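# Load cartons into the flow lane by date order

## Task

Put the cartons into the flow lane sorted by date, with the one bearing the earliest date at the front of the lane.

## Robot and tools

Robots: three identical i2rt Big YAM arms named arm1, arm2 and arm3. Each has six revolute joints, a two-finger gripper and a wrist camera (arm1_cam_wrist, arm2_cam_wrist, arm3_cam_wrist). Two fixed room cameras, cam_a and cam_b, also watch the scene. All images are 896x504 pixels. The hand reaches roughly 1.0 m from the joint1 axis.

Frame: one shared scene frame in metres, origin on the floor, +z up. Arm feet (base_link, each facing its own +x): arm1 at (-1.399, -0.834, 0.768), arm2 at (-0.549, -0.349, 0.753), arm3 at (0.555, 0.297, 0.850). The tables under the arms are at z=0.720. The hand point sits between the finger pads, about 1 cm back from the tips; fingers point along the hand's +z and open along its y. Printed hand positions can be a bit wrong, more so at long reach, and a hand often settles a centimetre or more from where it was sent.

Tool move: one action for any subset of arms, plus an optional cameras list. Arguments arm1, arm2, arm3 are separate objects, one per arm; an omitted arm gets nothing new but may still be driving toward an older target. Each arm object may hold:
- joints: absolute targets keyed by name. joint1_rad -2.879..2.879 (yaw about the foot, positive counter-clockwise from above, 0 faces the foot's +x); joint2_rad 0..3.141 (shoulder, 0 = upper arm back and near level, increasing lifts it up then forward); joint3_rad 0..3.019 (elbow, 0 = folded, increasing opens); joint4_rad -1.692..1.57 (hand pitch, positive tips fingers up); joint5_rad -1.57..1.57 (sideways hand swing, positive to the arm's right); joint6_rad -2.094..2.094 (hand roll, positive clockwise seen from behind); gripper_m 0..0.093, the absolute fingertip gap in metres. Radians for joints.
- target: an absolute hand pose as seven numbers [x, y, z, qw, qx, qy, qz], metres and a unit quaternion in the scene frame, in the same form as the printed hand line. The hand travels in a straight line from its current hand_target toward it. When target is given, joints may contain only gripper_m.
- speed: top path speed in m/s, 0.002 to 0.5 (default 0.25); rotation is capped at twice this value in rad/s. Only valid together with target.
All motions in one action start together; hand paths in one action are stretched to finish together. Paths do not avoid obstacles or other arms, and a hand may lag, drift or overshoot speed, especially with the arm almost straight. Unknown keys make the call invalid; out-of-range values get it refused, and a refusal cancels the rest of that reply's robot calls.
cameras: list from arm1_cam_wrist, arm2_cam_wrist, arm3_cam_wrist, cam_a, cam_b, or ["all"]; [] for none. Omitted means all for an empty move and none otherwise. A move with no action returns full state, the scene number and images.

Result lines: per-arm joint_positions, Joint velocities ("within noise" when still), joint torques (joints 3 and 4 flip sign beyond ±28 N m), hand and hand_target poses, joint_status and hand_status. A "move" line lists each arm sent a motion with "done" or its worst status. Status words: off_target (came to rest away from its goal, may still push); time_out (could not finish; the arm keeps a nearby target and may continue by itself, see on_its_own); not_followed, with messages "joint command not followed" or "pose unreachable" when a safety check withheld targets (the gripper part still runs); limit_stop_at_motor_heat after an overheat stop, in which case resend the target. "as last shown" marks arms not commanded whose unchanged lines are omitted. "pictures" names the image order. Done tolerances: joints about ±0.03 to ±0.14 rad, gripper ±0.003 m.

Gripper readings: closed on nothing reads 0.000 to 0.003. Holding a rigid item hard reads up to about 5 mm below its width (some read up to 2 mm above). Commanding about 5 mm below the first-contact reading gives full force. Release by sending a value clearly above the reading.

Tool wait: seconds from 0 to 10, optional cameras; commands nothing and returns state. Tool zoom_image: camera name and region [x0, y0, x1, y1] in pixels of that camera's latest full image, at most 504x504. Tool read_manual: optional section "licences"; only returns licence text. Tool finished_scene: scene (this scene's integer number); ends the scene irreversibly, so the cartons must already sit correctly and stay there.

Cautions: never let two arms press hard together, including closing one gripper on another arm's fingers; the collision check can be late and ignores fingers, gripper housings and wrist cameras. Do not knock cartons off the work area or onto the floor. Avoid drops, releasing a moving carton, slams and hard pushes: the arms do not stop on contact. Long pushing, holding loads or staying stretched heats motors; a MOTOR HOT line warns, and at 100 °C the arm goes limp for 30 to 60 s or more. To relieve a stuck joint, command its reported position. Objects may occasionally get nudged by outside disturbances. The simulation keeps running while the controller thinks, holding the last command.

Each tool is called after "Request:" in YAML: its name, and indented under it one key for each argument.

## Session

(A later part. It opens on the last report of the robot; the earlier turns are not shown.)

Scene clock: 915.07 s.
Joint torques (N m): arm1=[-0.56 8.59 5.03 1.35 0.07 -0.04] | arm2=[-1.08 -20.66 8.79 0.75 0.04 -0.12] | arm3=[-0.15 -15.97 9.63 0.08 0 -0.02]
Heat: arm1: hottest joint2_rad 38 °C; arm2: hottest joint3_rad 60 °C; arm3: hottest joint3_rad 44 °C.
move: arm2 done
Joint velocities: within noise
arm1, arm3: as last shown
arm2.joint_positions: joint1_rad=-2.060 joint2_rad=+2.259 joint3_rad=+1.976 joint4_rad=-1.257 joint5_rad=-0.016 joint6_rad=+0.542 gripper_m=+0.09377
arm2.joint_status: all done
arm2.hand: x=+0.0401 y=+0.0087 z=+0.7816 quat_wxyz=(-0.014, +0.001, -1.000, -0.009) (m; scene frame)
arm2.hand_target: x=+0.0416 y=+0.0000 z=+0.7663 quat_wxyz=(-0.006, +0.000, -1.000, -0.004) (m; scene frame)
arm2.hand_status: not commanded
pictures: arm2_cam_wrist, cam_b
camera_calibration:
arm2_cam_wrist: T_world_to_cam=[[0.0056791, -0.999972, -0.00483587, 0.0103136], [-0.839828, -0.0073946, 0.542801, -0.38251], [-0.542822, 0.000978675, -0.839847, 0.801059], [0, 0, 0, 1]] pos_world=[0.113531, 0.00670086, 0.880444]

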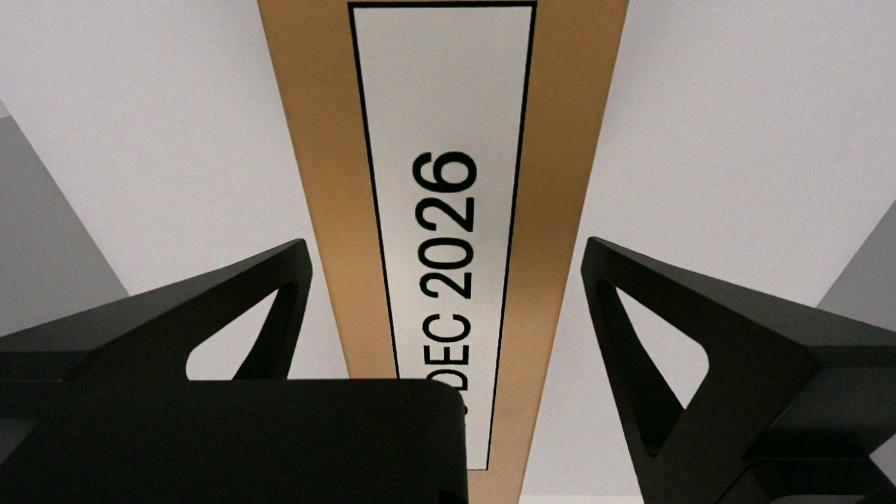

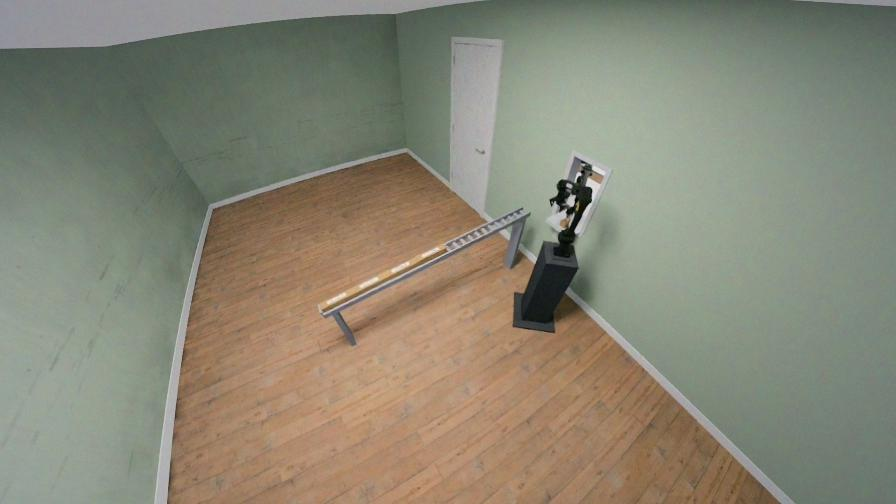

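Request:
move:
  arm2: {"target": [0.03, 0.004, 0.93, 0, 0, 1, 0], "speed": 0.15}
  cameras: []

Request:
move:
  arm2: {"joints": {"joint2_rad": 1.524, "joint3_rad": 1.355, "joint4_rad": -1.4}}
  cameras: []

Request:
move:
  arm2: {"joints": {"joint1_rad": 2.255, "joint6_rad": -0.335, "joint5_rad": 0.0}}
  arm3: {"target": [0.0, 0.012, 0.88, 0, 1, -0.005, 0], "speed": 0.2}
  cameras: ["arm3_cam_wrist", "arm2_cam_wrist"]

Scene clock: 923.70 s.
Joint torques (N m): arm1=[-0.5 8.53 5.03 1.39 0.07 -0.04] | arm2=[-0.32 -20.84 14.64 -0.32 0.08 -0.01] | arm3=[-0.26 -16.15 9.72 0.12 -0.01 -0.03]
Heat: arm1: hottest joint2_rad 38 °C; arm2: hottest joint3_rad 59 °C; arm3: hottest joint3_rad 44 °C.
move: arm2 off_target
Joint velocities: within noise
arm1, arm3: as last shown
arm2.joint_positions: joint1_rad=-2.060 joint2_rad=+2.172 joint3_rad=+2.183 joint4_rad=-1.618 joint5_rad=-0.016 joint6_rad=+0.541 gripper_m=+0.09388
arm2.joint_status: not commanded
arm2.hand: x=+0.0183 y=-0.0021 z=+0.9171 quat_wxyz=(+0.015, +0.000, -1.000, +0.008) (m; scene frame)
arm2.hand_target: x=+0.0292 y=+0.0035 z=+0.9301 quat_wxyz=(-0.001, +0.000, -1.000, +0.000) (m; scene frame)
arm2.hand_status: off_target (0.018 m and 2.0 deg from the pose sent, 0.149 m and 1.9 deg at the start)
pictures: none
No camera images: "cameras" was empty.

Scene clock: 925.37 s.
Joint torques (N m): arm1=[-0.56 8.59 5.03 1.37 0.07 -0.04] | arm2=[-0.26 -12.04 9.44 0.72 0.08 -0.02] | arm3=[-0.5 -15.97 9.66 0.17 0 -0.02]
Heat: arm1: hottest joint2_rad 38 °C; arm2: hottest joint3_rad 59 °C; arm3: hottest joint3_rad 44 °C.
move: arm2 done
Joint velocities: within noise
arm1, arm3: as last shown
arm2.joint_positions: joint1_rad=-2.060 joint2_rad=+1.524 joint3_rad=+1.363 joint4_rad=-1.410 joint5_rad=-0.016 joint6_rad=+0.541 gripper_m=+0.09388
arm2.joint_status: all done
arm2.hand: x=-0.1674 y=-0.1132 z=+0.9588 quat_wxyz=(+0.000, +0.000, -1.000, -0.001) (m; scene frame)
arm2.hand_target: x=-0.1668 y=-0.1138 z=+0.9558 quat_wxyz=(-0.002, +0.000, -1.000, -0.001) (m; scene frame)
arm2.hand_status: not commanded
pictures: none
No camera images: "cameras" was empty.

Scene clock: 928.20 s.
Joint torques (N m): arm1=[-0.56 8.47 5.03 1.39 0.07 -0.04] | arm2=[0.15 -12.51 9.44 -0.06 -0.03 -0.11] | arm3=[-0.03 -23.18 14.17 0.01 -0.02 -0.03]
Heat: arm1: hottest joint2_rad 38 °C; arm2: hottest joint3_rad 58 °C; arm3: hottest joint3_rad 44 °C.
move: arm2 done; arm3 off_target
Joint velocities: within noise
arm1: as last shown
arm2.joint_positions: joint1_rad=+2.253 joint2_rad=+1.529 joint3_rad=+1.363 joint4_rad=-1.392 joint5_rad=-0.001 joint6_rad=-0.326 gripper_m=+0.09398
arm2.joint_status: all done
arm2.hand: x=-0.4865 y=-0.7958 z=+0.9616 quat_wxyz=(+0.011, +0.524, +0.852, -0.007) (m; scene frame)
arm2.hand_target: x=-0.4863 y=-0.7910 z=+0.9607 quat_wxyz=(+0.008, +0.519, +0.855, -0.003) (m; scene frame)
arm2.hand_status: not commanded
arm3.joint_positions: joint1_rad=-0.357 joint2_rad=+2.065 joint3_rad=+1.653 joint4_rad=-1.163 joint5_rad=+0.003 joint6_rad=+0.495 gripper_m=+0.09387
arm3.joint_status: not commanded
arm3.hand: x=+0.0126 y=+0.0172 z=+0.8817 quat_wxyz=(+0.003, -1.000, +0.008, -0.002) (m; scene frame)
arm3.hand_target: x=+0.0005 y=+0.0122 z=+0.8801 quat_wxyz=(+0.000, -1.000, +0.005, +0.000) (m; scene frame)
arm3.hand_status: off_target (0.014 m and 0.5 deg from the pose sent, 0.317 m and 0.6 deg at the start)
pictures: arm2_cam_wrist, arm3_cam_wrist
camera_calibration:
arm2_cam_wrist: T_world_to_cam=[[-0.890492, -0.454805, 0.0132767, -0.809889], [-0.375546, 0.751154, 0.542893, -0.0989578], [-0.256883, 0.478456, -0.839697, 1.18611], [0, 0, 0, 1]] pos_world=[-0.453671, -0.861512, 1.06045]
arm3_cam_wrist: T_world_to_cam=[[0.0313462, 0.999504, 0.00296926, -0.0193287], [0.800082, -0.0268723, 0.599289, -0.536206], [0.599071, -0.0164098, -0.800527, 0.82163], [0, 0, 0, 1]] pos_world=[-0.0626004, 0.0183928, 0.979137]

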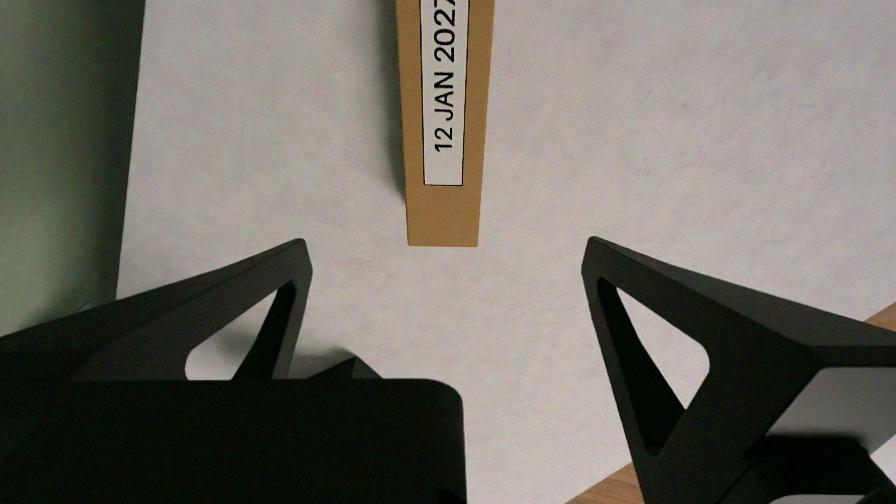

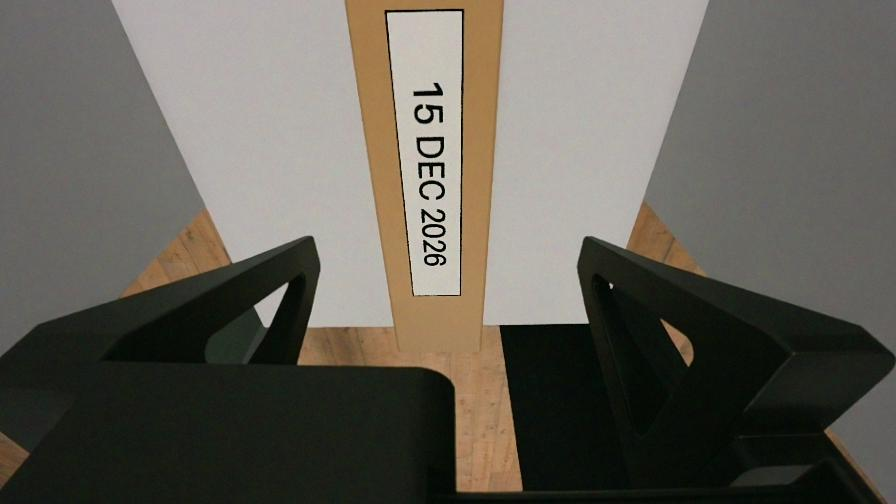

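Request:
move:
  arm2: {"target": [-0.4755, -0.8105, 0.745, 0, 0.5307, 0.8476, 0], "speed": 0.15}
  arm3: {"target": [0.01, 0.0136, 0.781, 0, 1, -0.0035, 0], "speed": 0.12}
  cameras: ["arm3_cam_wrist", "arm2_cam_wrist"]

Scene clock: 946.90 s.
Joint torques (N m): arm1=[-0.62 8.53 5.01 1.36 0.07 -0.04] | arm2=[0.73 -12.34 7.25 0.76 0.03 0.1] | arm3=[0.32 -24.18 9.01 0.79 -0.01 0]
Heat: arm1: hottest joint2_rad 38 °C; arm2: hottest joint3_rad 55 °C; arm3: hottest joint3_rad 47 °C.
move: arm2 off_target; arm3 off_target
Joint velocities: within noise
arm1: as last shown
arm2.joint_positions: joint1_rad=+2.259 joint2_rad=+1.803 joint3_rad=+1.116 joint4_rad=-0.884 joint5_rad=+0.006 joint6_rad=-0.302 gripper_m=+0.09398
arm2.joint_status: not commanded
arm2.hand: x=-0.4803 y=-0.8146 z=+0.7544 quat_wxyz=(+0.005, +0.531, +0.847, -0.004) (m; scene frame)
arm2.hand_target: x=-0.4757 y=-0.8105 z=+0.7453 quat_wxyz=(+0.000, +0.531, +0.848, +0.000) (m; scene frame)
arm2.hand_status: off_target (0.011 m and 0.8 deg from the pose sent, 0.217 m and 1.8 deg at the start)
arm3.joint_positions: joint1_rad=-0.357 joint2_rad=+2.171 joint3_rad=+1.595 joint4_rad=-0.970 joint5_rad=+0.003 joint6_rad=+0.495 gripper_m=+0.09387
arm3.joint_status: not commanded
arm3.hand: x=+0.0057 y=+0.0135 z=+0.7996 quat_wxyz=(-0.004, -1.000, +0.008, +0.010) (m; scene frame)
arm3.hand_target: x=+0.0104 y=+0.0138 z=+0.7813 quat_wxyz=(+0.000, -1.000, +0.004, +0.000) (m; scene frame)
arm3.hand_status: off_target (0.019 m and 1.4 deg from the pose sent, 0.101 m and 0.6 deg at the start)
pictures: arm2_cam_wrist, arm3_cam_wrist
camera_calibration:
arm2_cam_wrist: T_world_to_cam=[[-0.897902, -0.439937, 0.0150874, -0.802936], [-0.358607, 0.750926, 0.554537, 0.0291257], [-0.255291, 0.492509, -0.832023, 1.02918], [0, 0, 0, 1]] pos_world=[-0.447774, -0.881991, 0.852261]
arm3_cam_wrist: T_world_to_cam=[[0.0312884, 0.999448, -0.0111764, -0.00384423], [0.815235, -0.0190489, 0.578817, -0.465372], [0.578285, -0.0272217, -0.815381, 0.772116], [0, 0, 0, 1]] pos_world=[-0.0669949, 0.0159956, 0.898891]

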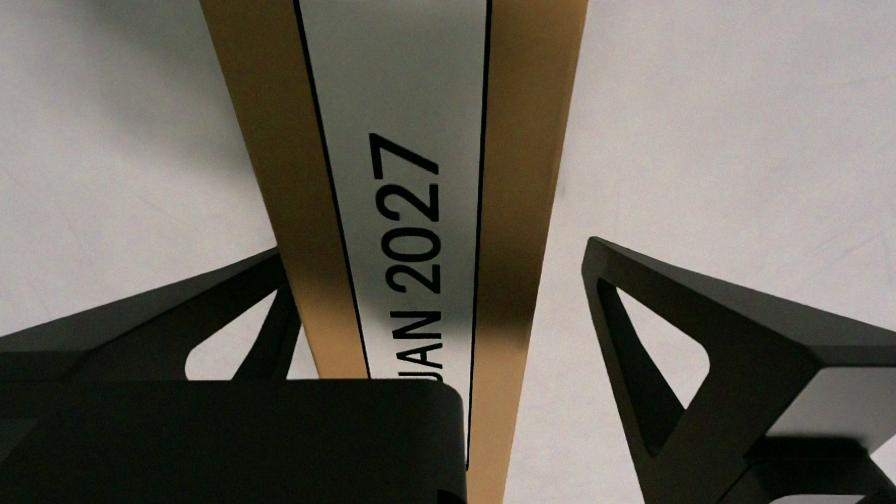

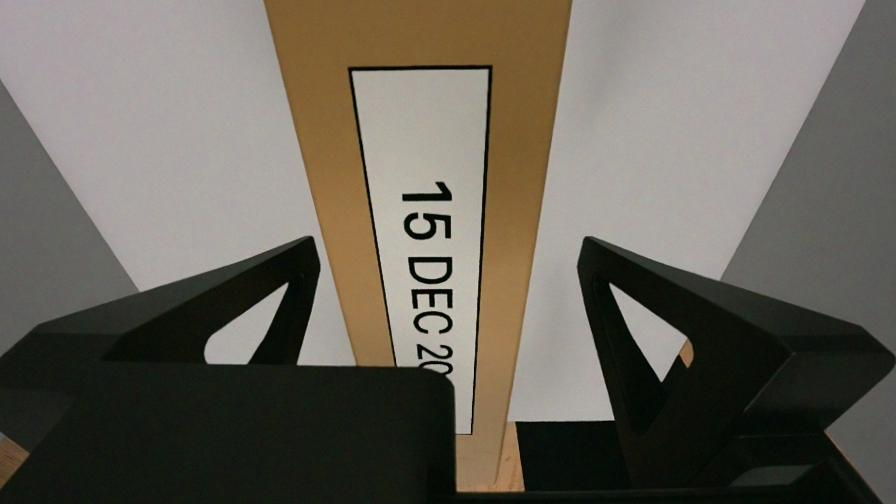

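Request:
move:
  arm2: {"target": [-0.4657, -0.8123, 0.744, 0, 0.5307, 0.8476, 0], "speed": 0.1}
  arm3: {"target": [0.0207, 0.0089, 0.782, 0, 1, -0.0035, 0], "speed": 0.1}
  cameras: ["arm3_cam_wrist", "arm2_cam_wrist"]

Scene clock: 955.83 s.
Joint torques (N m): arm1=[-0.5 8.59 5.03 1.37 0.07 -0.03] | arm2=[0.56 -12.4 8.05 0.73 0.02 0.08] | arm3=[0.91 -25.17 8.62 0.7 -0.01 0.13]
Heat: arm1: hottest joint2_rad 38 °C; arm2: hottest joint3_rad 54 °C; arm3: hottest joint3_rad 46 °C.
move: arm2 done; arm3 off_target
Joint velocities: within noise
arm1: as last shown
arm1.hand_target: x=-1.4110 y=-0.8707 z=+1.3535 quat_wxyz=(-0.341, -0.658, -0.491, +0.459) (m; scene frame)
arm2.joint_positions: joint1_rad=+2.281 joint2_rad=+1.806 joint3_rad=+1.116 joint4_rad=-0.884 joint5_rad=+0.006 joint6_rad=-0.282 gripper_m=+0.09398
arm2.joint_status: not commanded
arm2.hand: x=-0.4701 y=-0.8125 z=+0.7529 quat_wxyz=(+0.004, +0.530, +0.848, -0.003) (m; scene frame)
arm2.hand_target: x=-0.4657 y=-0.8122 z=+0.7441 quat_wxyz=(+0.000, +0.531, +0.848, +0.000) (m; scene frame)
arm2.hand_status: done (0.010 m and 0.6 deg from the pose sent, 0.018 m and 0.7 deg at the start)
arm3.joint_positions: joint1_rad=-0.350 joint2_rad=+2.171 joint3_rad=+1.569 joint4_rad=-0.959 joint5_rad=+0.003 joint6_rad=+0.495 gripper_m=+0.09387
arm3.joint_status: not commanded
arm3.hand: x=+0.0155 y=+0.0139 z=+0.7915 quat_wxyz=(-0.001, -1.000, +0.005, +0.004) (m; scene frame)
arm3.hand_target: x=+0.0208 y=+0.0091 z=+0.7820 quat_wxyz=(+0.000, -1.000, +0.003, +0.000) (m; scene frame)
arm3.hand_status: off_target (0.012 m and 0.5 deg from the pose sent, 0.024 m and 1.4 deg at the start)
pictures: arm2_cam_wrist, arm3_cam_wrist
camera_calibration:
arm2_cam_wrist: T_world_to_cam=[[-0.896857, -0.442094, 0.0141781, -0.793405], [-0.360039, 0.748263, 0.557202, 0.0271327], [-0.256945, 0.494626, -0.830256, 1.02912], [0, 0, 0, 1]] pos_world=[-0.437375, -0.88009, 0.850562]
arm3_cam_wrist: T_world_to_cam=[[0.0252433, 0.999671, -0.00451721, -0.0098048], [0.808266, -0.0177505, 0.58855, -0.476224], [0.588276, -0.018508, -0.808448, 0.754007], [0, 0, 0, 1]] pos_world=[-0.058401, 0.0153035, 0.889813]

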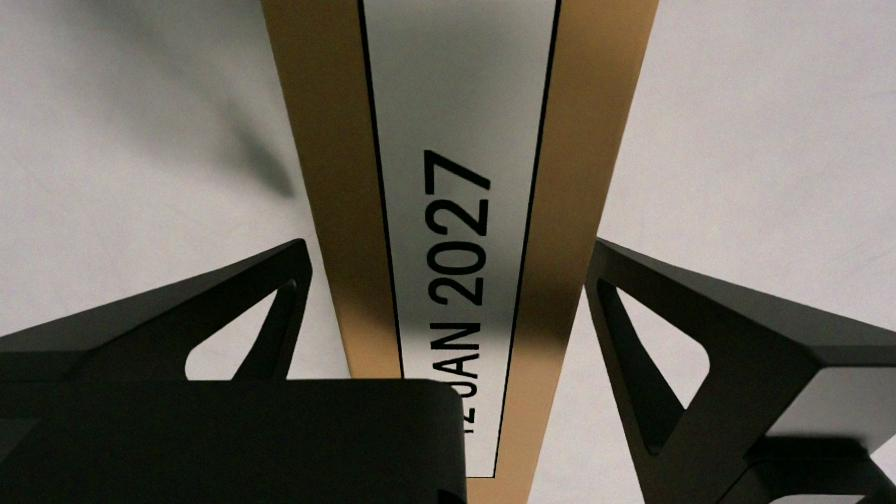

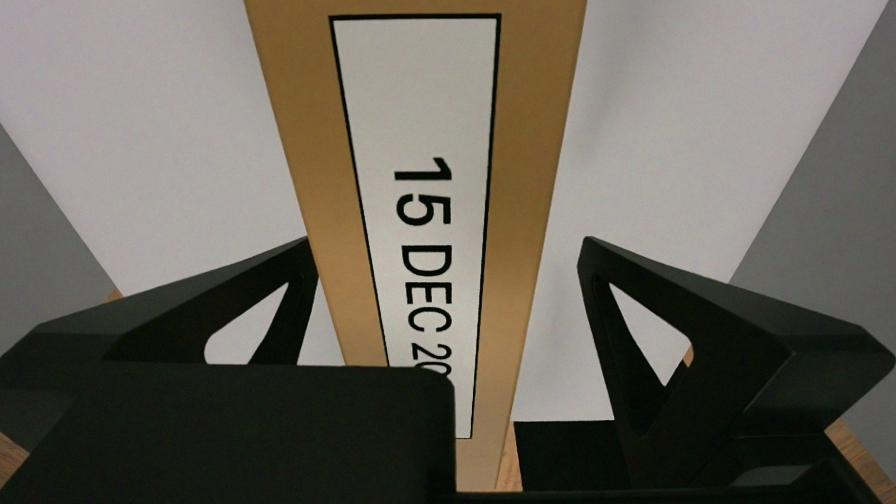

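Request:
move:
  arm2: {"joints": {"gripper_m": 0.055}}
  arm3: {"joints": {"gripper_m": 0.055}}
  cameras: []

Request:
move:
  arm2: {"target": [-0.485, -0.765, 0.955, 0, 0.5307, 0.8476, 0], "speed": 0.15}
  arm3: {"target": [0.02, 0.01, 0.93, 0, 1, 0, 0], "speed": 0.15}
  cameras: ["arm3_cam_wrist", "arm2_cam_wrist"]

Scene clock: 963.70 s.
Joint torques (N m): arm1=[-0.62 8.53 5.01 1.39 0.07 -0.04] | arm2=[0.62 -12.45 8.06 0.69 -0.1 0.09] | arm3=[0.79 -24.94 8.57 0.62 0.06 0.14]
Heat: arm1: hottest joint2_rad 38 °C; arm2: hottest joint3_rad 53 °C; arm3: hottest joint3_rad 45 °C.
move: arm2 off_target; arm3 off_target
Joint velocities: within noise
arm1: as last shown
arm2.joint_positions: joint1_rad=+2.281 joint2_rad=+1.806 joint3_rad=+1.116 joint4_rad=-0.883 joint5_rad=+0.008 joint6_rad=-0.282 gripper_m=+0.06060
arm2.joint_status: gripper_m off_target (ended at +0.06063, target +0.05500)
arm2.hand: x=-0.4705 y=-0.8127 z=+0.7530 quat_wxyz=(+0.003, +0.530, +0.848, -0.004) (m; scene frame)
arm2.hand_target: x=-0.4657 y=-0.8121 z=+0.7442 quat_wxyz=(+0.000, +0.531, +0.848, +0.000) (m; scene frame)
arm2.hand_status: not commanded
arm3.joint_positions: joint1_rad=-0.348 joint2_rad=+2.171 joint3_rad=+1.569 joint4_rad=-0.957 joint5_rad=+0.002 joint6_rad=+0.496 gripper_m=+0.05854
arm3.joint_status: gripper_m off_target (ended at +0.05857, target +0.05500)
arm3.hand: x=+0.0158 y=+0.0123 z=+0.7915 quat_wxyz=(-0.002, -1.000, +0.004, +0.005) (m; scene frame)
arm3.hand_target: x=+0.0209 y=+0.0090 z=+0.7820 quat_wxyz=(+0.000, -1.000, +0.004, +0.000) (m; scene frame)
arm3.hand_status: not commanded
pictures: none
No camera images: "cameras" was empty.

Scene clock: 965.97 s.
Joint torques (N m): arm1=[-0.56 8.53 5.01 1.37 0.07 -0.04] | arm2=[-0.73 -11.05 14.97 -0.13 -0.06 -0.11] | arm3=[0.62 -27.4 15.04 -0.09 0.05 0.06]
Heat: arm1: hottest joint2_rad 38 °C; arm2: hottest joint3_rad 53 °C; arm3: hottest joint3_rad 45 °C.
move: arm2 off_target; arm3 off_target
Joint velocities: within noise
arm1.joint_positions: joint1_rad=+0.211 joint2_rad=+0.303 joint3_rad=+1.542 joint4_rad=-1.584 joint5_rad=+0.004 joint6_rad=+0.006 gripper_m=+0.09390
arm1.joint_status: not commanded
arm1.hand: x=-1.4107 y=-0.8718 z=+1.3538 quat_wxyz=(-0.347, -0.654, -0.493, +0.456) (m; scene frame)
arm1.hand_target: x=-1.4110 y=-0.8707 z=+1.3535 quat_wxyz=(-0.341, -0.658, -0.491, +0.459) (m; scene frame)
arm1.hand_status: not commanded
arm2.joint_positions: joint1_rad=+2.279 joint2_rad=+1.470 joint3_rad=+1.208 joint4_rad=-1.384 joint5_rad=+0.008 joint6_rad=-0.282 gripper_m=+0.06060
arm2.joint_status: not commanded
arm2.hand: x=-0.4845 y=-0.7435 z=+0.9286 quat_wxyz=(-0.021, +0.531, +0.847, +0.023) (m; scene frame)
arm2.hand_target: x=-0.4852 y=-0.7633 z=+0.9550 quat_wxyz=(+0.000, +0.531, +0.848, +0.000) (m; scene frame)
arm2.hand_status: off_target (0.034 m and 3.5 deg from the pose sent, 0.208 m and 0.6 deg at the start)
arm3.joint_positions: joint1_rad=-0.348 joint2_rad=+2.024 joint3_rad=+1.628 joint4_rad=-1.242 joint5_rad=+0.002 joint6_rad=+0.496 gripper_m=+0.05852
arm3.joint_status: not commanded
arm3.hand: x=+0.0376 y=+0.0240 z=+0.8977 quat_wxyz=(+0.016, -0.999, +0.004, -0.030) (m; scene frame)
arm3.hand_target: x=+0.0216 y=+0.0108 z=+0.9304 quat_wxyz=(+0.000, -1.000, +0.000, +0.000) (m; scene frame)
arm3.hand_status: off_target (0.039 m and 3.9 deg from the pose sent, 0.139 m and 0.8 deg at the start)
pictures: arm2_cam_wrist, arm3_cam_wrist
camera_calibration:
arm2_cam_wrist: T_world_to_cam=[[-0.897542, -0.440916, -0.00351967, -0.761422], [-0.350179, 0.707939, 0.613349, -0.204911], [-0.267944, 0.551739, -0.789804, 1.13672], [0, 0, 0, 1]] pos_world=[-0.450587, -0.817831, 1.02079]
arm3_cam_wrist: T_world_to_cam=[[0.0227874, 0.999241, 0.0315999, -0.0523087], [0.76583, -0.037765, 0.641933, -0.602286], [0.642639, 0.00957213, -0.766109, 0.786384], [0, 0, 0, 1]] pos_world=[-0.0429209, 0.0219964, 0.990736]

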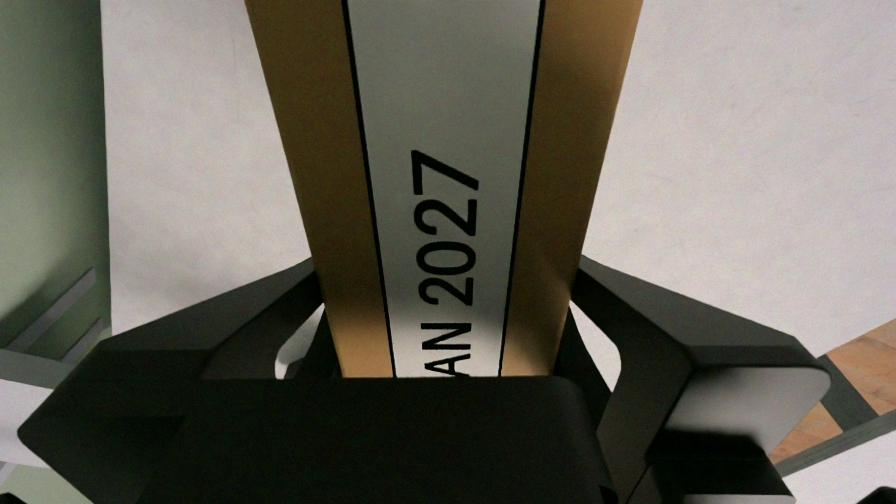

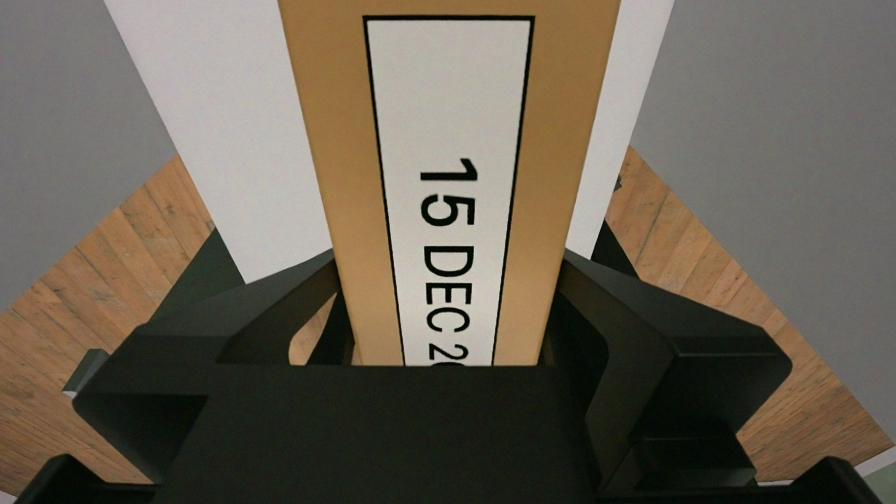

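Request:
move:
  arm3: {"target": [0.27, 0.02, 0.955, 0, 1, 0, 0], "speed": 0.22}
  cameras: []

Request:
move:
  arm2: {"joints": {"joint1_rad": -1.773, "joint6_rad": 0.829, "joint5_rad": 0.0}}
  arm3: {"target": [0.47, -0.35, 0.92, 0.02, 1, 0, -0.03], "speed": 0.22}
  cameras: []

Request:
move:
  arm3: {"target": [0.472, -0.337, 0.825, 0.008, 1, 0, -0.044], "speed": 0.12}
  cameras: ["arm3_cam_wrist"]

Scene clock: 974.30 s.
Joint torques (N m): arm1=[-0.56 8.53 5.03 1.39 0.07 -0.03] | arm2=[-0.67 -11.05 14.97 -0.27 -0.06 -0.11] | arm3=[0.73 -16.91 9.96 0.47 0.18 0.14]
Heat: arm1: hottest joint2_rad 38 °C; arm2: hottest joint3_rad 57 °C; arm3: hottest joint3_rad 45 °C.
move: arm3 done
Joint velocities: within noise
arm1, arm2: as last shown
arm2.joint_positions: joint1_rad=+2.279 joint2_rad=+1.470 joint3_rad=+1.208 joint4_rad=-1.385 joint5_rad=+0.008 joint6_rad=-0.282 gripper_m=+0.06060
arm2.hand: x=-0.4845 y=-0.7434 z=+0.9286 quat_wxyz=(-0.021, +0.531, +0.847, +0.023) (m; scene frame)
arm3.joint_positions: joint1_rad=-0.070 joint2_rad=+1.490 joint3_rad=+1.027 joint4_rad=-1.134 joint5_rad=-0.002 joint6_rad=+0.766 gripper_m=+0.05852
arm3.joint_status: not commanded
arm3.hand: x=+0.2704 y=+0.0240 z=+0.9465 quat_wxyz=(+0.009, -1.000, +0.000, -0.011) (m; scene frame)
arm3.hand_target: x=+0.2700 y=+0.0201 z=+0.9550 quat_wxyz=(+0.000, -1.000, +0.000, +0.000) (m; scene frame)
arm3.hand_status: done (0.009 m and 1.6 deg from the pose sent, 0.239 m and 4.0 deg at the start)
pictures: none
No camera images: "cameras" was empty.

Scene clock: 977.27 s.
Joint torques (N m): arm1=[-0.5 8.59 5 1.37 0.07 -0.04] | arm2=[-0.44 -12.45 12.11 -0.25 -0.01 0.08] | arm3=[-0.03 -25.76 15.87 0.02 0.27 0.15]
Heat: arm1: hottest joint2_rad 38 °C; arm2: hottest joint3_rad 57 °C; arm3: hottest joint3_rad 46 °C.
move: arm2 done; arm3 off_target
Joint velocities: within noise
arm1: as last shown
arm2.joint_positions: joint1_rad=-1.770 joint2_rad=+1.481 joint3_rad=+1.245 joint4_rad=-1.385 joint5_rad=+0.002 joint6_rad=+0.820 gripper_m=+0.06069
arm2.joint_status: all done
arm2.hand: x=-0.2706 y=-0.0410 z=+0.9309 quat_wxyz=(+0.012, +0.006, -1.000, +0.025) (m; scene frame)
arm2.hand_target: x=-0.2653 y=-0.0363 z=+0.9487 quat_wxyz=(-0.001, +0.000, -1.000, +0.010) (m; scene frame)
arm2.hand_status: not commanded
arm3.joint_positions: joint1_rad=+0.621 joint2_rad=+2.092 joint3_rad=+1.762 joint4_rad=-1.232 joint5_rad=+0.054 joint6_rad=+1.447 gripper_m=+0.05852
arm3.joint_status: not commanded
arm3.hand: x=+0.4728 y=-0.3300 z=+0.9055 quat_wxyz=(-0.001, -1.000, -0.005, +0.026) (m; scene frame)
arm3.hand_target: x=+0.4702 y=-0.3489 z=+0.9204 quat_wxyz=(-0.021, -0.999, +0.000, +0.030) (m; scene frame)
arm3.hand_status: off_target (0.025 m and 2.3 deg from the pose sent, 0.425 m and 5.8 deg at the start)
pictures: none
No camera images: "cameras" was empty.

Scene clock: 978.87 s.
Joint torques (N m): arm1=[-0.56 8.53 5.03 1.36 0.07 -0.04] | arm2=[-0.32 -12.51 12.1 -0.24 -0.01 0.08] | arm3=[0.97 -27.22 10.32 0.62 0.29 0.14]
Heat: arm1: hottest joint2_rad 38 °C; arm2: hottest joint3_rad 57 °C; arm3: hottest joint3_rad 46 °C.
move: arm3 done
Joint velocities: within noise
arm1, arm2: as last shown
arm3.joint_positions: joint1_rad=+0.621 joint2_rad=+2.185 joint3_rad=+1.688 joint4_rad=-1.063 joint5_rad=+0.084 joint6_rad=+1.456 gripper_m=+0.05852
arm3.joint_status: not commanded
arm3.hand: x=+0.4677 y=-0.3305 z=+0.8231 quat_wxyz=(+0.000, -0.999, +0.000, +0.041) (m; scene frame)
arm3.hand_target: x=+0.4721 y=-0.3368 z=+0.8250 quat_wxyz=(-0.008, -0.999, +0.000, +0.044) (m; scene frame)
arm3.hand_status: done (0.008 m and 0.9 deg from the pose sent, 0.081 m and 2.3 deg at the start)
pictures: arm3_cam_wrist
camera_calibration:
arm3_cam_wrist: T_world_to_cam=[[0.0155044, 0.999872, -0.00406965, 0.32749], [0.849655, -0.0110292, 0.527223, -0.833189], [0.527111, -0.0116321, -0.849717, 0.572065], [0, 0, 0, 1]] pos_world=[0.401305, -0.329983, 0.926703]

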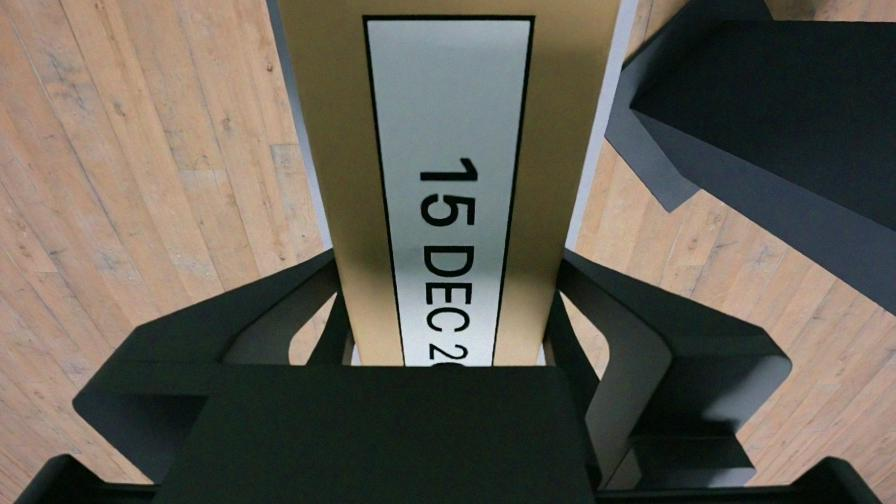

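Request:
move:
  arm3: {"target": [0.472, -0.334, 0.796, 0.006, 1, 0, -0.046], "speed": 0.06}
  arm2: {"target": [0.0, 0.012, 0.935, 0.01, 0, 1, 0.008], "speed": 0.15}
  cameras: ["arm3_cam_wrist", "arm2_cam_wrist"]

Scene clock: 1000.90 s.
Joint torques (N m): arm1=[-0.56 8.53 5.03 1.37 0.07 -0.04] | arm2=[-0.73 -19.96 15.86 -0.24 -0.07 -0.11] | arm3=[1.03 -26.23 9.63 0.68 0.3 0.14]
Heat: arm1: hottest joint2_rad 38 °C; arm2: hottest joint3_rad 56 °C; arm3: hottest joint3_rad 44 °C.
move: arm2 off_target; arm3 done
Joint velocities: within noise
arm1: as last shown
arm2.joint_positions: joint1_rad=-2.021 joint2_rad=+2.074 joint3_rad=+2.010 joint4_rad=-1.536 joint5_rad=-0.015 joint6_rad=+0.585 gripper_m=+0.06069
arm2.joint_status: not commanded
arm2.hand: x=-0.0181 y=+0.0049 z=+0.9131 quat_wxyz=(+0.011, -0.002, -1.000, +0.008) (m; scene frame)
arm2.hand_target: x=-0.0014 y=+0.0110 z=+0.9352 quat_wxyz=(-0.011, +0.000, -1.000, -0.008) (m; scene frame)
arm2.hand_status: off_target (0.029 m and 3.1 deg from the pose sent, 0.276 m and 4.6 deg at the start)
arm3.joint_positions: joint1_rad=+0.621 joint2_rad=+2.208 joint3_rad=+1.669 joint4_rad=-1.009 joint5_rad=+0.088 joint6_rad=+1.457 gripper_m=+0.05852
arm3.joint_status: not commanded
arm3.hand: x=+0.4669 y=-0.3318 z=+0.8032 quat_wxyz=(-0.006, -0.999, +0.001, +0.044) (m; scene frame)
arm3.hand_target: x=+0.4721 y=-0.3339 z=+0.7962 quat_wxyz=(-0.006, -0.999, +0.000, +0.046) (m; scene frame)
arm3.hand_status: done (0.009 m and 0.2 deg from the pose sent, 0.028 m and 0.8 deg at the start)
pictures: arm2_cam_wrist, arm3_cam_wrist
camera_calibration:
arm2_cam_wrist: T_world_to_cam=[[0.000798713, -0.999597, 0.0283653, -0.0229721], [-0.811585, 0.015924, 0.584017, -0.540041], [-0.584233, -0.0234873, -0.811246, 0.853183], [0, 0, 0, 1]] pos_world=[0.0601862, 0.00567567, 1.00819]
arm3_cam_wrist: T_world_to_cam=[[0.0163278, 0.999727, -0.0166949, 0.338389], [0.852631, -0.00520011, 0.522487, -0.817567], [0.522258, -0.0227657, -0.852484, 0.556338], [0, 0, 0, 1]] pos_world=[0.401006, -0.329883, 0.907086]

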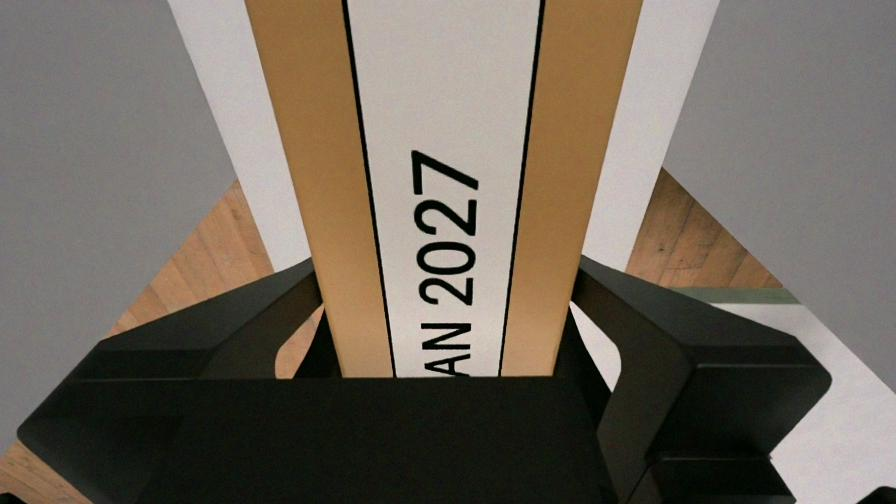

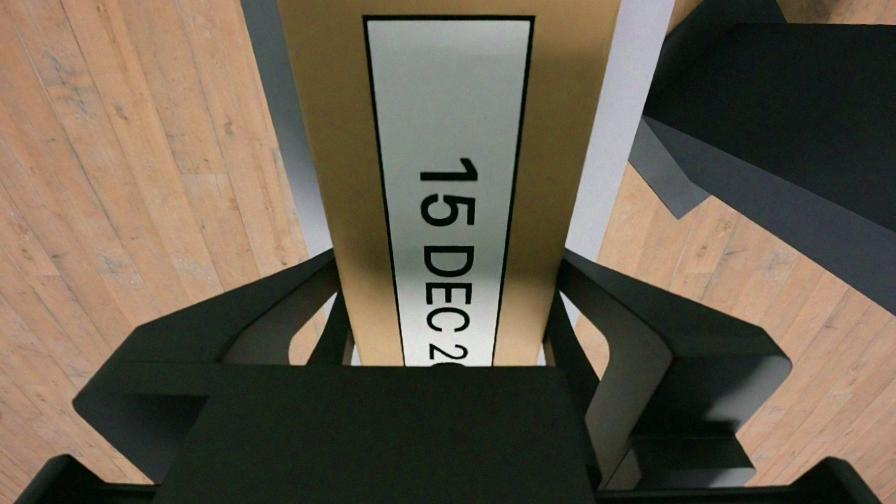

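Request:
move:
  arm3: {"target": [0.474, -0.335, 0.790, 0.006, 1, 0, -0.046], "speed": 0.05}
  arm2: {"target": [0.04, 0.003, 0.84, 0.01, 0, 1, 0.008], "speed": 0.12}
  cameras: ["arm3_cam_wrist", "arm2_cam_wrist"]

Scene clock: 1005.50 s.
Joint torques (N m): arm1=[-0.56 8.59 5.03 1.39 0.07 -0.04] | arm2=[-0.79 -21.36 12.74 0.62 -0.07 -0.16] | arm3=[1.08 -25.7 9.61 0.79 0.3 0.14]
Heat: arm1: hottest joint2_rad 38 °C; arm2: hottest joint3_rad 58 °C; arm3: hottest joint3_rad 44 °C.
move: arm2 off_target; arm3 off_target
Joint velocities: within noise
arm1: as last shown
arm2.joint_positions: joint1_rad=-2.060 joint2_rad=+2.210 joint3_rad=+2.010 joint4_rad=-1.394 joint5_rad=-0.016 joint6_rad=+0.545 gripper_m=+0.06069
arm2.joint_status: not commanded
arm2.hand: x=+0.0244 y=-0.0004 z=+0.8268 quat_wxyz=(+0.009, -0.002, -1.000, +0.005) (m; scene frame)
arm2.hand_target: x=+0.0394 y=+0.0026 z=+0.8404 quat_wxyz=(-0.010, +0.000, -1.000, -0.008) (m; scene frame)
arm2.hand_status: off_target (0.021 m and 2.6 deg from the pose sent, 0.093 m and 3.1 deg at the start)
arm3.joint_positions: joint1_rad=+0.621 joint2_rad=+2.213 joint3_rad=+1.669 joint4_rad=-1.001 joint5_rad=+0.089 joint6_rad=+1.461 gripper_m=+0.05852
arm3.joint_status: not commanded
arm3.hand: x=+0.4671 y=-0.3328 z=+0.8000 quat_wxyz=(-0.008, -0.999, +0.002, +0.045) (m; scene frame)
arm3.hand_target: x=+0.4740 y=-0.3348 z=+0.7902 quat_wxyz=(-0.006, -0.999, +0.000, +0.046) (m; scene frame)
arm3.hand_status: off_target (0.012 m and 0.3 deg from the pose sent, 0.015 m and 0.2 deg at the start)
pictures: arm2_cam_wrist, arm3_cam_wrist
camera_calibration:
arm2_cam_wrist: T_world_to_cam=[[0.0019267, -0.999741, 0.0226952, -0.0211485], [-0.814436, 0.0116002, 0.580138, -0.451822], [-0.580251, -0.0196015, -0.814202, 0.810218], [0, 0, 0, 1]] pos_world=[0.102191, -0.0000203275, 0.92228]
arm3_cam_wrist: T_world_to_cam=[[0.0189415, 0.999629, -0.0195663, 0.340448], [0.853148, -0.00595565, 0.521635, -0.815978], [0.521325, -0.0265735, -0.852944, 0.553001], [0, 0, 0, 1]] pos_world=[0.401408, -0.330486, 0.903983]

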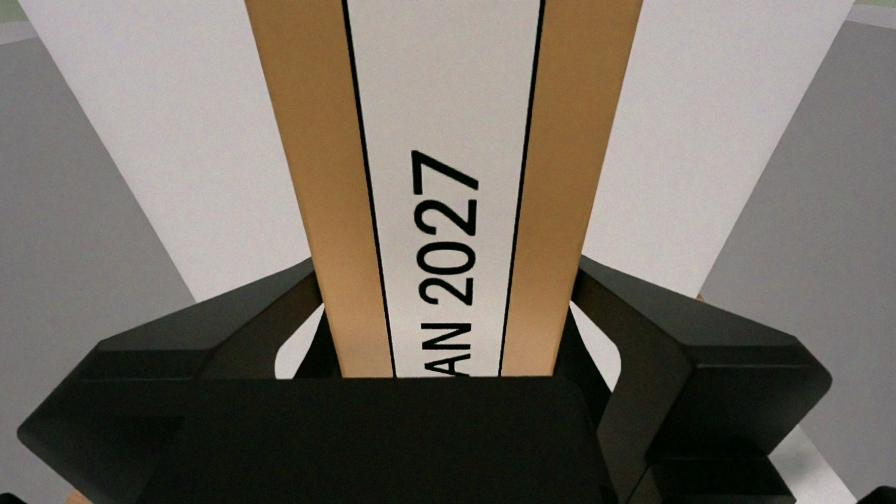

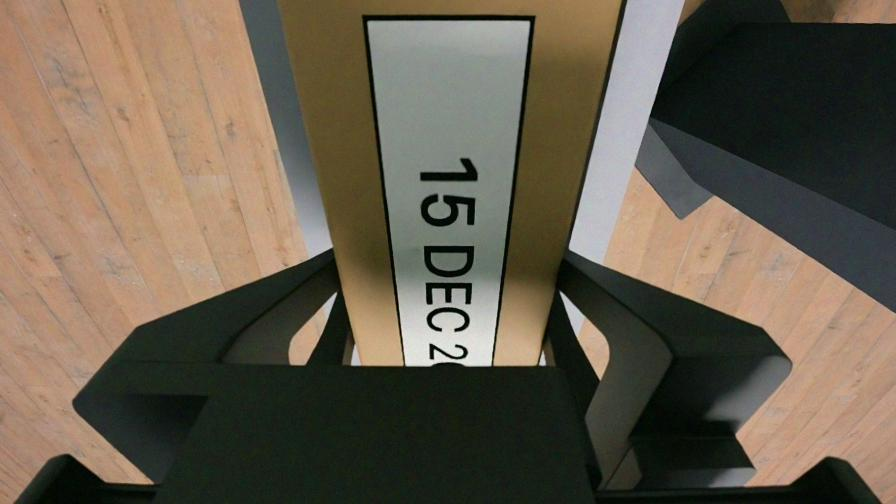

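Request:
move:
  arm3: {"target": [0.475, -0.335, 0.784, 0.006, 1, 0, -0.046], "speed": 0.05}
  arm2: {"target": [0.042, 0.002, 0.779, 0.01, 0, 1, 0.008], "speed": 0.07}
  cameras: ["arm3_cam_wrist", "arm2_cam_wrist"]

Scene clock: 1010.43 s.
Joint torques (N m): arm1=[-0.5 8.59 5.03 1.36 0.07 -0.04] | arm2=[-0.91 -22.07 9.63 0.72 -0.07 -0.12] | arm3=[1.08 -25.17 9.37 0.77 0.27 0.13]
Heat: arm1: hottest joint2_rad 38 °C; arm2: hottest joint3_rad 59 °C; arm3: hottest joint3_rad 45 °C.
move: arm2 done; arm3 off_target
Joint velocities: within noise
arm1: as last shown
arm2.joint_positions: joint1_rad=-2.060 joint2_rad=+2.257 joint3_rad=+1.974 joint4_rad=-1.268 joint5_rad=-0.016 joint6_rad=+0.543 gripper_m=+0.06069
arm2.joint_status: not commanded
arm2.hand: x=+0.0376 y=+0.0069 z=+0.7822 quat_wxyz=(-0.009, -0.001, -1.000, -0.006) (m; scene frame)
arm2.hand_target: x=+0.0420 y=+0.0021 z=+0.7792 quat_wxyz=(-0.010, +0.000, -1.000, -0.008) (m; scene frame)
arm2.hand_status: done (0.007 m and 0.2 deg from the pose sent, 0.051 m and 2.7 deg at the start)
arm3.joint_positions: joint1_rad=+0.623 joint2_rad=+2.214 joint3_rad=+1.669 joint4_rad=-0.992 joint5_rad=+0.090 joint6_rad=+1.462 gripper_m=+0.05852
arm3.joint_status: not commanded
arm3.hand: x=+0.4680 y=-0.3350 z=+0.7994 quat_wxyz=(-0.012, -0.999, +0.002, +0.045) (m; scene frame)
arm3.hand_target: x=+0.4751 y=-0.3346 z=+0.7843 quat_wxyz=(-0.006, -0.999, +0.000, +0.046) (m; scene frame)
arm3.hand_status: off_target (0.017 m and 0.7 deg from the pose sent, 0.018 m and 0.3 deg at the start)
pictures: arm2_cam_wrist, arm3_cam_wrist
camera_calibration:
arm2_cam_wrist: T_world_to_cam=[[0.00360881, -0.999993, 0.000634747, 0.00433432], [-0.834813, -0.00266326, 0.550526, -0.391264], [-0.550521, -0.00251664, -0.834817, 0.796645], [0, 0, 0, 1]] pos_world=[0.111922, 0.00529713, 0.880451]
arm3_cam_wrist: T_world_to_cam=[[0.0181964, 0.999454, -0.0275768, 0.349293], [0.853825, -0.00118185, 0.520559, -0.814238], [0.520242, -0.033018, -0.85338, 0.550616], [0, 0, 0, 1]] pos_world=[0.402407, -0.331885, 0.903376]

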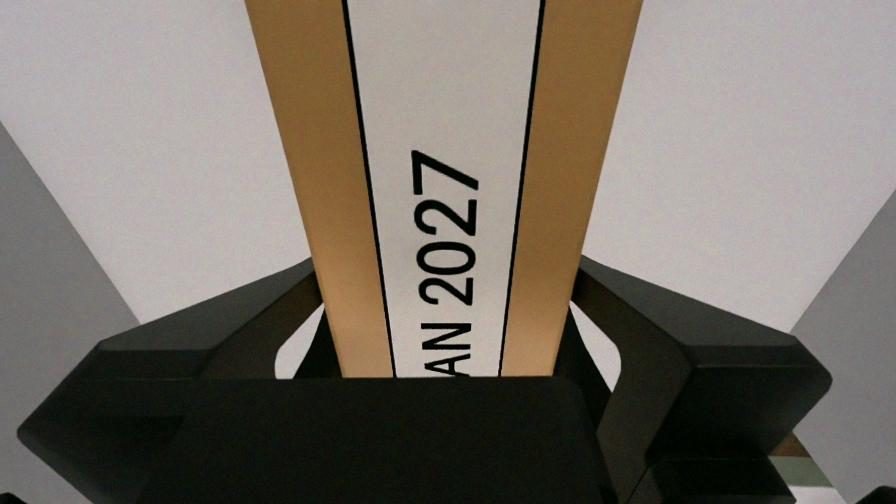

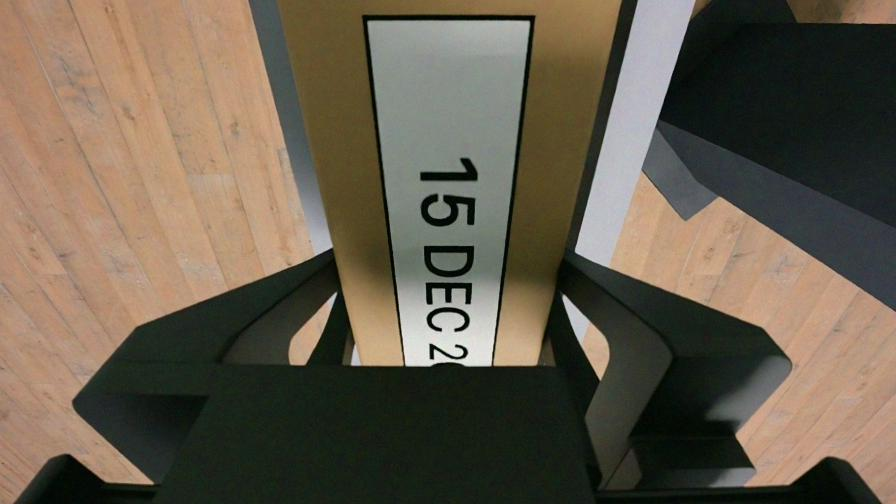

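Request:
move:
  arm3: {"target": [0.473, -0.330, 0.794, 0.006, 1, 0, -0.046], "speed": 0.05}
  arm2: {"target": [0.042, 0.001, 0.770, 0.01, 0, 1, 0.008], "speed": 0.05}
  cameras: ["arm3_cam_wrist", "arm2_cam_wrist"]

Scene clock: 1015.47 s.
Joint torques (N m): arm1=[-0.56 8.47 5.01 1.39 0.07 -0.04] | arm2=[-1.03 -21.6 9.26 0.8 -0.07 -0.12] | arm3=[0.79 -27.22 8.27 0.43 0.29 0.11]
Heat: arm1: hottest joint2_rad 38 °C; arm2: hottest joint3_rad 58 °C; arm3: hottest joint3_rad 45 °C.
move: arm2 off_target; arm3 done
Joint velocities: within noise
arm1: as last shown
arm2.joint_positions: joint1_rad=-2.060 joint2_rad=+2.258 joint3_rad=+1.964 joint4_rad=-1.250 joint5_rad=-0.017 joint6_rad=+0.542 gripper_m=+0.06069
arm2.joint_status: not commanded
arm2.hand: x=+0.0383 y=+0.0074 z=+0.7784 quat_wxyz=(-0.012, +0.000, -1.000, -0.008) (m; scene frame)
arm2.hand_target: x=+0.0418 y=+0.0010 z=+0.7701 quat_wxyz=(-0.010, +0.000, -1.000, -0.008) (m; scene frame)
arm2.hand_status: off_target (0.011 m and 0.2 deg from the pose sent, 0.014 m and 0.3 deg at the start)
arm3.joint_positions: joint1_rad=+0.623 joint2_rad=+2.214 joint3_rad=+1.666 joint4_rad=-0.990 joint5_rad=+0.090 joint6_rad=+1.462 gripper_m=+0.05852
arm3.joint_status: not commanded
arm3.hand: x=+0.4681 y=-0.3340 z=+0.7984 quat_wxyz=(-0.011, -0.999, +0.002, +0.045) (m; scene frame)
arm3.hand_target: x=+0.4730 y=-0.3300 z=+0.7941 quat_wxyz=(-0.006, -0.999, +0.000, +0.046) (m; scene frame)
arm3.hand_status: done (0.008 m and 0.6 deg from the pose sent, 0.009 m and 0.7 deg at the start)
pictures: arm2_cam_wrist, arm3_cam_wrist
camera_calibration:
arm2_cam_wrist: T_world_to_cam=[[0.00492736, -0.999981, -0.00362444, 0.00802685], [-0.838333, -0.00610665, 0.545124, -0.384149], [-0.545136, 0.000352465, -0.838347, 0.796338], [0, 0, 0, 1]] pos_world=[0.112028, 0.00540016, 0.877046]
arm3_cam_wrist: T_world_to_cam=[[0.0181403, 0.999495, -0.0260981, 0.347066], [0.853701, -0.00189644, 0.520761, -0.814171], [0.520448, -0.0317267, -0.853304, 0.550017], [0, 0, 0, 1]] pos_world=[0.402507, -0.330985, 0.902377]

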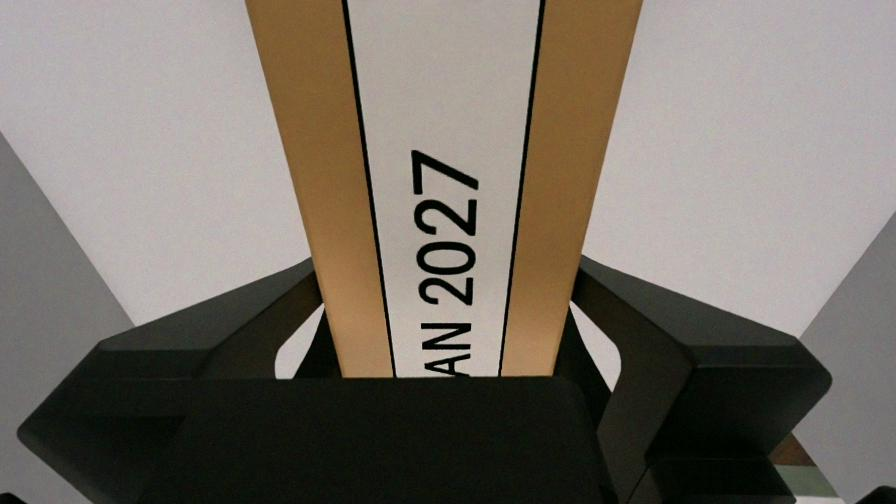

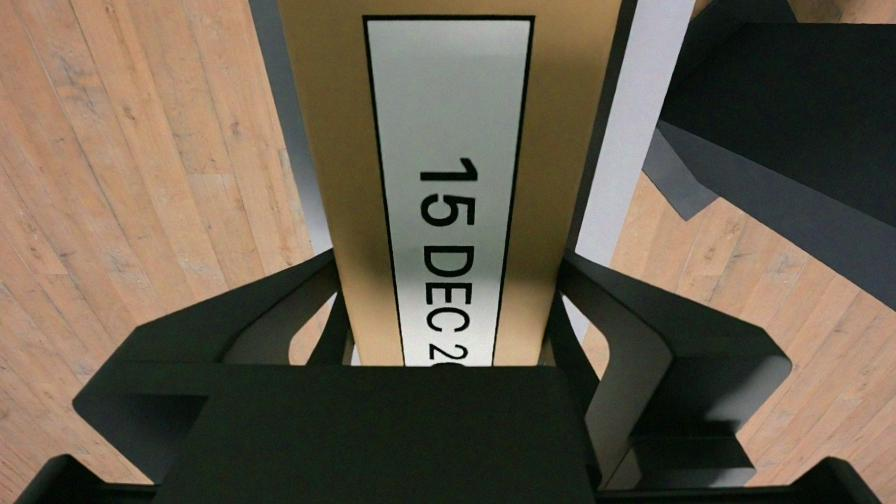

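Request:
zoom_image:
  camera: "arm3_cam_wrist"
  region: [220, 0, 720, 280]

Request:
zoom_image:
  camera: "cam_b"
  region: [420, 140, 640, 280]

Scaled by 1.008 from the camera's 896x504 image, which has a finer 1280x720 frame.

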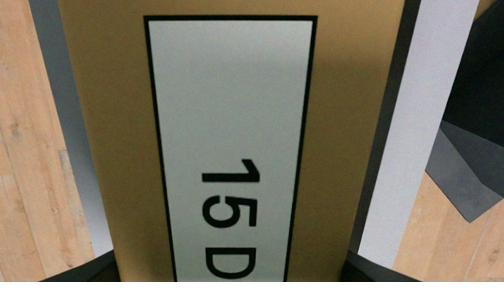

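This scene's latest camera images include none from cam_b. They are from: arm2_cam_wrist, arm3_cam_wrist. cam_b's image comes with the result of a call that names it in "cameras".


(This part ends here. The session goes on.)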